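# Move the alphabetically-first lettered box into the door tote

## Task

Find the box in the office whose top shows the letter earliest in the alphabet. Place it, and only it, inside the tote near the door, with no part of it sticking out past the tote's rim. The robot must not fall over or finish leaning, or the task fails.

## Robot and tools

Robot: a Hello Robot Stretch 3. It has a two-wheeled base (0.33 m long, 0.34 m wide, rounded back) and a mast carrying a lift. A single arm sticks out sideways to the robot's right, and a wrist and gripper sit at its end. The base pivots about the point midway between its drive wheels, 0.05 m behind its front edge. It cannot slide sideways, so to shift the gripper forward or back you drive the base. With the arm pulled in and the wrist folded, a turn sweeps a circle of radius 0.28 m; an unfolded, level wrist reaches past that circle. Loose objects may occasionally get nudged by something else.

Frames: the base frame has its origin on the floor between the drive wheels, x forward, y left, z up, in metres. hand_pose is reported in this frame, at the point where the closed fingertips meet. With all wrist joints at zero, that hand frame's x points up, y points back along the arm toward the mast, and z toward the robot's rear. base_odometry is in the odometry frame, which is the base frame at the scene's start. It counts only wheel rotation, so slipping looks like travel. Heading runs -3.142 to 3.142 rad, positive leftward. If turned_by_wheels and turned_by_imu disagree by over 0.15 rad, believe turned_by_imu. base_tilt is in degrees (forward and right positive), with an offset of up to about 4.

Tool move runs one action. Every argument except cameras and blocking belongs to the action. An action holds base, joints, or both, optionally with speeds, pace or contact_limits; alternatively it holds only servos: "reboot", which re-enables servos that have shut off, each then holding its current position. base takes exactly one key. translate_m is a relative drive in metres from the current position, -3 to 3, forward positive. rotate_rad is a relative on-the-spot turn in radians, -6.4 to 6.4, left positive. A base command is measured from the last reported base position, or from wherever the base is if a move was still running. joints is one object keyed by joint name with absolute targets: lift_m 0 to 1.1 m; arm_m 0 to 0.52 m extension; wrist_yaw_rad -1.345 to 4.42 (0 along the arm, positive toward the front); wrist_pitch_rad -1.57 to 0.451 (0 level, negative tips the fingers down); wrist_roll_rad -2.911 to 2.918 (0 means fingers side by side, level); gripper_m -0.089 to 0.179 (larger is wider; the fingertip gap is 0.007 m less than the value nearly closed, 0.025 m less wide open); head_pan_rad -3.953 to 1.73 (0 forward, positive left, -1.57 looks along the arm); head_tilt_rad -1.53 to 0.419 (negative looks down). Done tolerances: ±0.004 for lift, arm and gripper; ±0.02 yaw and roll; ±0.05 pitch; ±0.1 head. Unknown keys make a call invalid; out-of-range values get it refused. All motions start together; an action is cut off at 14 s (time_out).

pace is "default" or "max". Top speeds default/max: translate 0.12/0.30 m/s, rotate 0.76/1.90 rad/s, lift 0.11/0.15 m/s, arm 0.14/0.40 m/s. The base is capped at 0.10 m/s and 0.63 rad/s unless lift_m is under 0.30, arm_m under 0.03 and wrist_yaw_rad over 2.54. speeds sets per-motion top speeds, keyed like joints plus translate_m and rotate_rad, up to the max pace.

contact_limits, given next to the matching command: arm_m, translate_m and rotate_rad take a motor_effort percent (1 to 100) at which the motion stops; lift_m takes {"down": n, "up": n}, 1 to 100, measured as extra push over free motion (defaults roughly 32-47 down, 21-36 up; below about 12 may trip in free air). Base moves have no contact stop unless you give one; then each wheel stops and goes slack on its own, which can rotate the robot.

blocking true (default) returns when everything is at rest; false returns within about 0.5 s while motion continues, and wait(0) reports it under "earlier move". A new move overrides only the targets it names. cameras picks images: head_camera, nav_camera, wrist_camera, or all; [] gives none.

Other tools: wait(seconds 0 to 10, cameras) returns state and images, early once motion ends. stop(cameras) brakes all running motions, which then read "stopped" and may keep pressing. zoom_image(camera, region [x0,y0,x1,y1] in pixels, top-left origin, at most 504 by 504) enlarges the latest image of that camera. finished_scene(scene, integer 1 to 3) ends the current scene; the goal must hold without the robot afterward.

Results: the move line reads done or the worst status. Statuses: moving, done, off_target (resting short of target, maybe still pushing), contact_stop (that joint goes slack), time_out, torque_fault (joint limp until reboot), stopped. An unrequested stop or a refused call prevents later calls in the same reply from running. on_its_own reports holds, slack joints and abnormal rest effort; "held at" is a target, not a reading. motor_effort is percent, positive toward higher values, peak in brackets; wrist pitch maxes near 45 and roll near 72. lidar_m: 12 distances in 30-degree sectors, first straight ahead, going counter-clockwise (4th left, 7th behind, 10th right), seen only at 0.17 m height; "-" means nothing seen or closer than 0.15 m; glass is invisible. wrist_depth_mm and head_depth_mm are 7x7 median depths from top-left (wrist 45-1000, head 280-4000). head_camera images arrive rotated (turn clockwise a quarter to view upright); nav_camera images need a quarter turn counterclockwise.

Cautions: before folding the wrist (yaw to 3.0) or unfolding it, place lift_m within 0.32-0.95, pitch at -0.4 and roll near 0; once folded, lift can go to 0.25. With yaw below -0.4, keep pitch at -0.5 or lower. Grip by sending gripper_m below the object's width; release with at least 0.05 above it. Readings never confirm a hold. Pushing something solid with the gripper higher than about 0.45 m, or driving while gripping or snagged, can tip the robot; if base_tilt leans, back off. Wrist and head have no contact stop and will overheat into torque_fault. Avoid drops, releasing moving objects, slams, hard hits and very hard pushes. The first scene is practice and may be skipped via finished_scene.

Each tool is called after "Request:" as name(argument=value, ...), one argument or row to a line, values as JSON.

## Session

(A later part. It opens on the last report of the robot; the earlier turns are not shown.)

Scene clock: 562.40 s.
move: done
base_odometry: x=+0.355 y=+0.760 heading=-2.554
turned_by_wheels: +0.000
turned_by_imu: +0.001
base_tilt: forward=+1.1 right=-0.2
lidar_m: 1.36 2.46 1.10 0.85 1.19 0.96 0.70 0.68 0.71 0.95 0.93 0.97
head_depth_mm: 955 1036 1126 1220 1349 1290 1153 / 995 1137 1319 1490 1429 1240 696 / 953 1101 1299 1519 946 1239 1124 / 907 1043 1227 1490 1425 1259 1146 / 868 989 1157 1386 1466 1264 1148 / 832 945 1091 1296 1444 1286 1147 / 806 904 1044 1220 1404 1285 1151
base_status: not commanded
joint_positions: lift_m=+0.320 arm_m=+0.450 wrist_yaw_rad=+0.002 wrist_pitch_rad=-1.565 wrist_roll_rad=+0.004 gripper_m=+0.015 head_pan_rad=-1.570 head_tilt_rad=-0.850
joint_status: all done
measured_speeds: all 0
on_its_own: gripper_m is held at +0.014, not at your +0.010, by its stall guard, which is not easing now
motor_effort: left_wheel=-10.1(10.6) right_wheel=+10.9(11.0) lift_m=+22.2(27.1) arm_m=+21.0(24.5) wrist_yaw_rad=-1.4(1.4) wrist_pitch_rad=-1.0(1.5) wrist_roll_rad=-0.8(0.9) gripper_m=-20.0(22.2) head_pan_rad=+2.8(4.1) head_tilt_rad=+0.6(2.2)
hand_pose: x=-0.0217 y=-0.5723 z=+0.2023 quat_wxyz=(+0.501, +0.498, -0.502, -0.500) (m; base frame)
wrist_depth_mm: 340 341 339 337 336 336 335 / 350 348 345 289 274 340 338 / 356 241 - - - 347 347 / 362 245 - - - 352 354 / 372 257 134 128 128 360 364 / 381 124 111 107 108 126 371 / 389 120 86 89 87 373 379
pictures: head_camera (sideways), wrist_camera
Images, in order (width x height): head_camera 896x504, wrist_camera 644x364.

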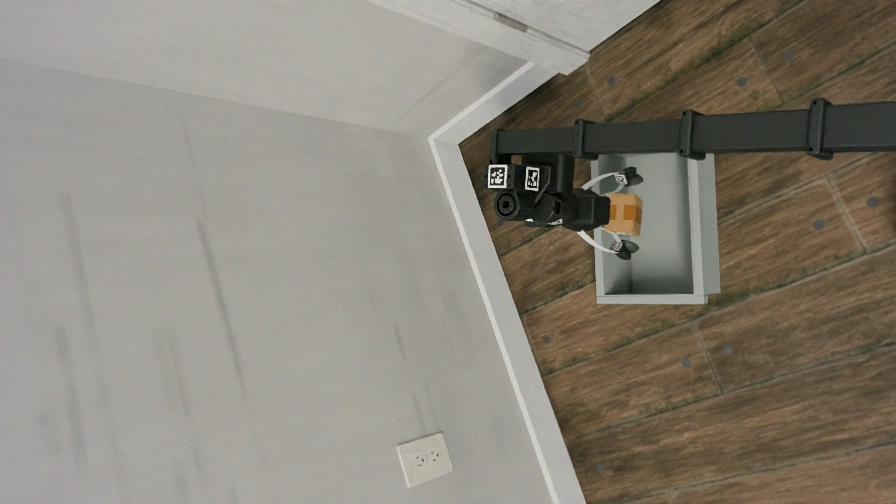

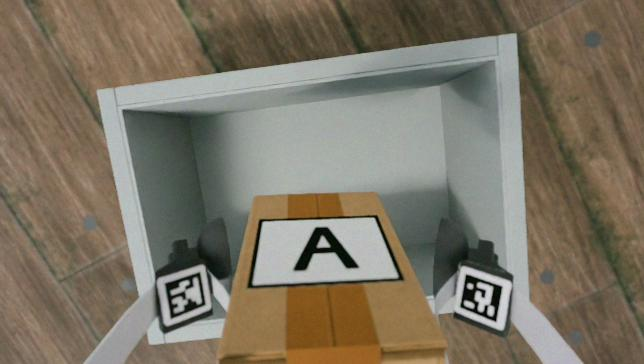

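Request:
move(
  joints={"lift_m": 0.168},
  speeds={"lift_m": 0.04},
  contact_limits={"lift_m": {"down": 13}},
  cameras=["wrist_camera"],
)

Scene clock: 573.90 s.
move: done
base_odometry: x=+0.355 y=+0.760 heading=-2.554
turned_by_wheels: +0.000
turned_by_imu: +0.001
base_tilt: forward=+0.7 right=+0.1
lidar_m: 1.37 2.46 1.10 0.85 1.18 0.96 0.70 0.68 0.71 0.95 0.92 0.97
head_depth_mm: 949 1031 1129 1221 1351 1281 1140 / 992 1146 1307 1486 1439 1262 1126 / 947 1096 1293 1591 1055 1224 1126 / 903 1043 1220 1479 1462 1269 1144 / 868 989 1160 1396 1463 1265 1143 / 839 947 1091 1298 1443 1281 1151 / 803 906 1043 1217 1403 1278 1149
base_status: not commanded
joint_positions: lift_m=+0.168 arm_m=+0.450 wrist_yaw_rad=+0.002 wrist_pitch_rad=-1.565 wrist_roll_rad=+0.004 gripper_m=+0.015 head_pan_rad=-1.570 head_tilt_rad=-0.850
joint_status: all done
measured_speeds: all 0
on_its_own: gripper_m is held at +0.014, not at your +0.010, by its stall guard, which is not easing now
motor_effort: left_wheel=-10.2(10.6) right_wheel=+10.3(11.3) lift_m=+22.4(25.2) arm_m=+18.7(20.4) wrist_yaw_rad=-0.6(1.5) wrist_pitch_rad=-1.0(1.6) wrist_roll_rad=-0.5(0.8) gripper_m=-20.1(21.9) head_pan_rad=+2.2(4.3) head_tilt_rad=-0.8(1.7)
contact_limits: lift_m down 13 (down: maximum 72; up: maximum 65)
hand_pose: x=-0.0217 y=-0.5723 z=+0.0503 quat_wxyz=(+0.501, +0.498, -0.502, -0.500) (m; base frame)
wrist_depth_mm: - 105 104 131 132 149 - / 144 147 162 193 197 196 - / - - - - - - - / - - - - - - - / - - 135 128 128 - - / - 120 112 107 107 119 - / - 119 86 89 87 122 -
pictures: wrist_camera
Images, in order (width x height): wrist_camera 644x364.

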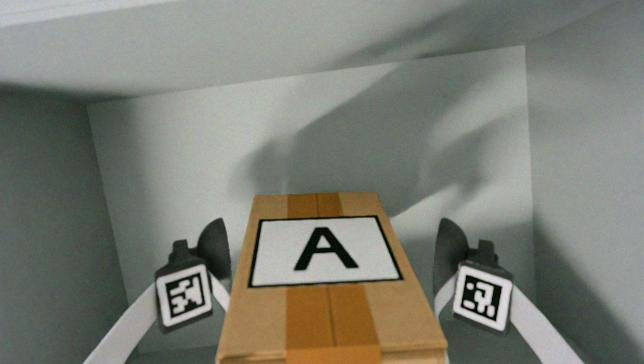

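Request:
move(
  joints={"lift_m": 0.128},
  speeds={"lift_m": 0.03},
  contact_limits={"lift_m": {"down": 13}},
  cameras=["wrist_camera"],
)

Scene clock: 585.30 s.
move: contact_stop
base_odometry: x=+0.355 y=+0.760 heading=-2.554
turned_by_wheels: +0.000
turned_by_imu: +0.001
base_tilt: forward=+1.0 right=-0.2
lidar_m: 1.36 2.46 1.10 0.85 1.19 0.95 0.70 0.68 0.71 0.95 0.93 0.97
head_depth_mm: 951 1033 1133 1230 1341 1277 1145 / 988 1147 1305 1487 1451 1256 1131 / 948 1093 1297 1560 1070 1217 1112 / 906 1033 1227 1486 1462 1266 1149 / 869 992 1160 1379 1466 1267 1145 / 832 950 1101 1311 1441 1284 1145 / 804 908 1043 1215 1402 1276 1145
base_status: not commanded
joint_positions: lift_m=+0.137 arm_m=+0.450 wrist_yaw_rad=+0.002 wrist_pitch_rad=-1.568 wrist_roll_rad=+0.002 gripper_m=+0.015 head_pan_rad=-1.570 head_tilt_rad=-0.850
joint_status: lift_m contact_stop (moved -0.031 of -0.040)
measured_speeds: translate_m=+0.000 rotate_rad=+0.000 lift_m=+0.004 arm_m=+0.000 wrist_yaw_rad=+0.000 wrist_pitch_rad=+0.000 wrist_roll_rad=+0.000 head_pan_rad=+0.000 head_tilt_rad=+0.000
on_its_own: gripper_m is held at +0.014, not at your +0.010, by its stall guard, which is not easing now; lift_m is slack since a contact_stop (your +0.128 is given up)
motor_effort: left_wheel=-7.8(10.5) right_wheel=+6.1(11.0) lift_m=+19.9(26.5) arm_m=+17.2(18.5) wrist_yaw_rad=-0.6(1.2) wrist_pitch_rad=-0.6(1.4) wrist_roll_rad=-0.1(0.9) gripper_m=-20.6(21.6) head_pan_rad=+1.8(3.9) head_tilt_rad=+0.0(1.4)
contact_limits: lift_m down 13 (down: maximum 72; up: maximum 65)
hand_pose: x=-0.0217 y=-0.5716 z=+0.0199 quat_wxyz=(+0.501, +0.499, -0.500, -0.500) (m; base frame)
wrist_depth_mm: - 106 104 130 134 143 140 / 142 160 171 169 169 168 - / 176 174 174 173 172 171 - / 179 179 178 176 175 176 - / - 182 146 128 178 178 - / - 185 112 107 108 126 - / - 122 86 89 89 122 -
pictures: wrist_camera
Images, in order (width x height): wrist_camera 644x364.

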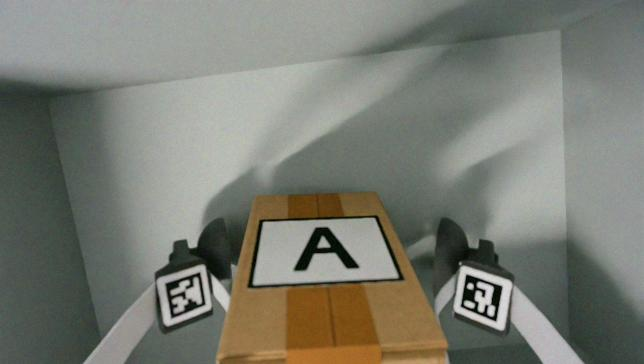

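Request:
move(
  joints={"gripper_m": 0.12},
  cameras=["wrist_camera"],
)

Request:
move(
  joints={"lift_m": 0.5},
  speeds={"lift_m": 0.08},
  cameras=["wrist_camera", "head_camera"],
)

Scene clock: 590.00 s.
move: done
base_odometry: x=+0.355 y=+0.760 heading=-2.554
turned_by_wheels: +0.000
turned_by_imu: +0.001
base_tilt: forward=+1.0 right=-0.3
lidar_m: 1.36 2.46 1.10 0.85 1.19 0.96 0.70 0.68 0.71 0.95 0.93 0.97
head_depth_mm: 953 1029 1132 1226 1351 1279 1144 / 992 1145 1313 1485 1459 1264 1127 / 944 1091 1295 1573 1074 1213 1113 / 906 1044 1220 1491 1459 1252 1146 / 868 996 1150 1391 1453 1259 1146 / 829 944 1105 1299 1443 1287 1145 / 805 906 1050 1216 1413 1283 1153
base_status: not commanded
joint_positions: lift_m=+0.138 arm_m=+0.450 wrist_yaw_rad=+0.002 wrist_pitch_rad=-1.568 wrist_roll_rad=+0.002 gripper_m=+0.120 head_pan_rad=-1.570 head_tilt_rad=-0.850
joint_status: all done
measured_speeds: all 0
on_its_own: lift_m is slack since a contact_stop (your +0.128 is given up)
motor_effort: left_wheel=-7.7(8.0) right_wheel=+6.0(6.5) lift_m=+25.6(25.9) arm_m=+10.7(13.0) wrist_yaw_rad=-0.9(1.4) wrist_pitch_rad=-0.7(1.0) wrist_roll_rad=+0.1(0.4) gripper_m=-0.6(83.4) head_pan_rad=+1.8(4.7) head_tilt_rad=-0.7(1.3)
contact_limits: lift_m down 13 (down: maximum 72; up: maximum 65)
hand_pose: x=-0.0217 y=-0.5716 z=+0.0204 quat_wxyz=(+0.501, +0.499, -0.500, -0.500) (m; base frame)
wrist_depth_mm: - 105 108 125 134 151 147 / 147 166 171 169 168 168 - / 175 174 173 172 172 171 - / 179 178 100 125 175 174 - / - 182 - 88 88 177 - / - 125 90 90 90 125 - / - 126 93 92 92 129 -
pictures: wrist_camera
Images, in order (width x height): wrist_camera 644x364.

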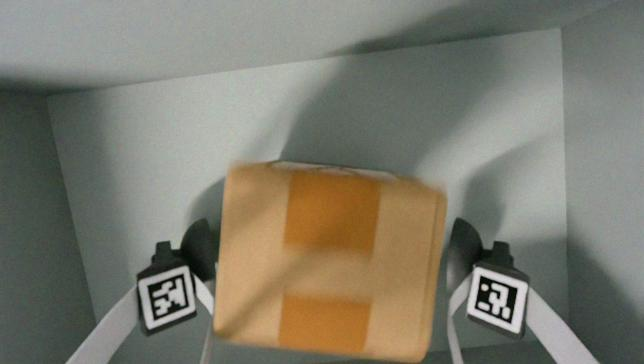

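Scene clock: 595.20 s.
move: done
base_odometry: x=+0.355 y=+0.760 heading=-2.554
turned_by_wheels: +0.000
turned_by_imu: +0.001
base_tilt: forward=+0.9 right=-0.2
lidar_m: 1.36 2.46 1.10 0.85 1.18 0.95 0.70 0.68 0.71 0.95 0.92 0.97
head_depth_mm: 953 1034 1126 1230 1350 1274 1144 / 988 1143 1312 1334 669 572 508 / 953 1091 1300 801 1331 1261 1137 / 901 1038 1224 1459 1359 1258 1142 / 872 986 1157 1390 1451 1266 1146 / 837 942 1094 1304 1438 1279 1146 / 805 908 1041 1227 1402 1283 1150
base_status: not commanded
joint_positions: lift_m=+0.500 arm_m=+0.450 wrist_yaw_rad=+0.002 wrist_pitch_rad=-1.568 wrist_roll_rad=+0.002 gripper_m=+0.120 head_pan_rad=-1.570 head_tilt_rad=-0.850
joint_status: all done
measured_speeds: all 0
motor_effort: left_wheel=-7.7(8.1) right_wheel=+5.6(6.9) lift_m=+29.8(33.6) arm_m=+3.0(10.8) wrist_yaw_rad=-0.6(1.5) wrist_pitch_rad=-0.6(1.0) wrist_roll_rad=-0.1(0.4) gripper_m=+0.4(1.5) head_pan_rad=+3.2(4.2) head_tilt_rad=-1.0(1.6)
hand_pose: x=-0.0217 y=-0.5716 z=+0.3824 quat_wxyz=(+0.501, +0.499, -0.500, -0.500) (m; base frame)
wrist_depth_mm: 510 504 497 510 504 502 419 / 516 529 520 514 504 507 464 / 530 528 429 443 520 515 492 / 539 532 537 442 528 531 523 / 555 549 440 - 556 541 542 / 561 123 558 559 549 125 551 / 585 571 571 569 563 129 572
pictures: head_camera (sideways), wrist_camera
Images, in order (width x height): head_camera 896x504, wrist_camera 644x364.

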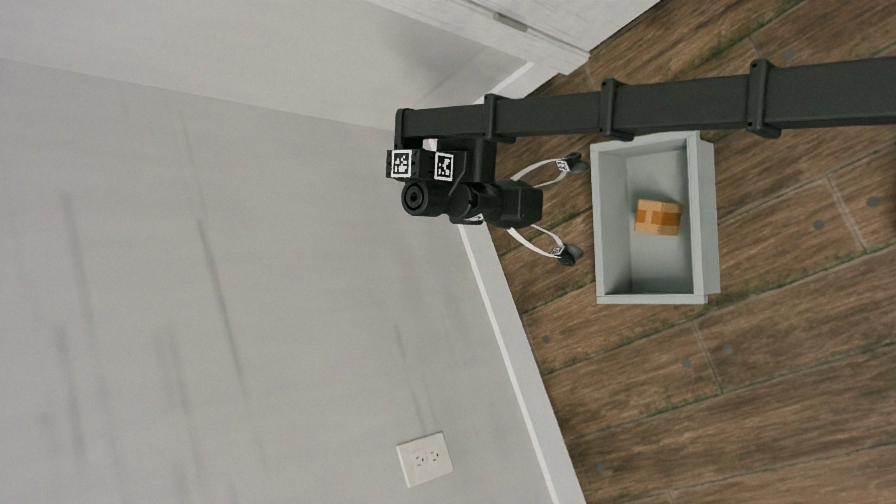

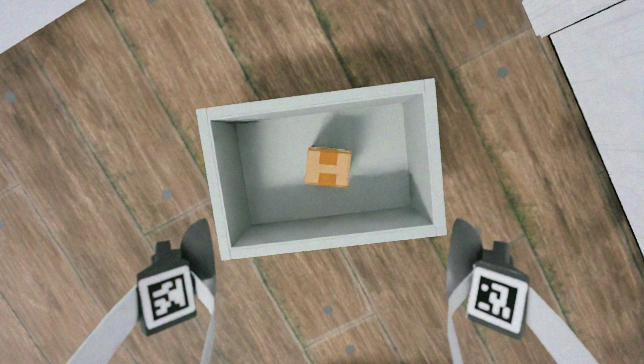

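Request:
finished_scene(
  scene=1,
)

The scene is finished: the task was done.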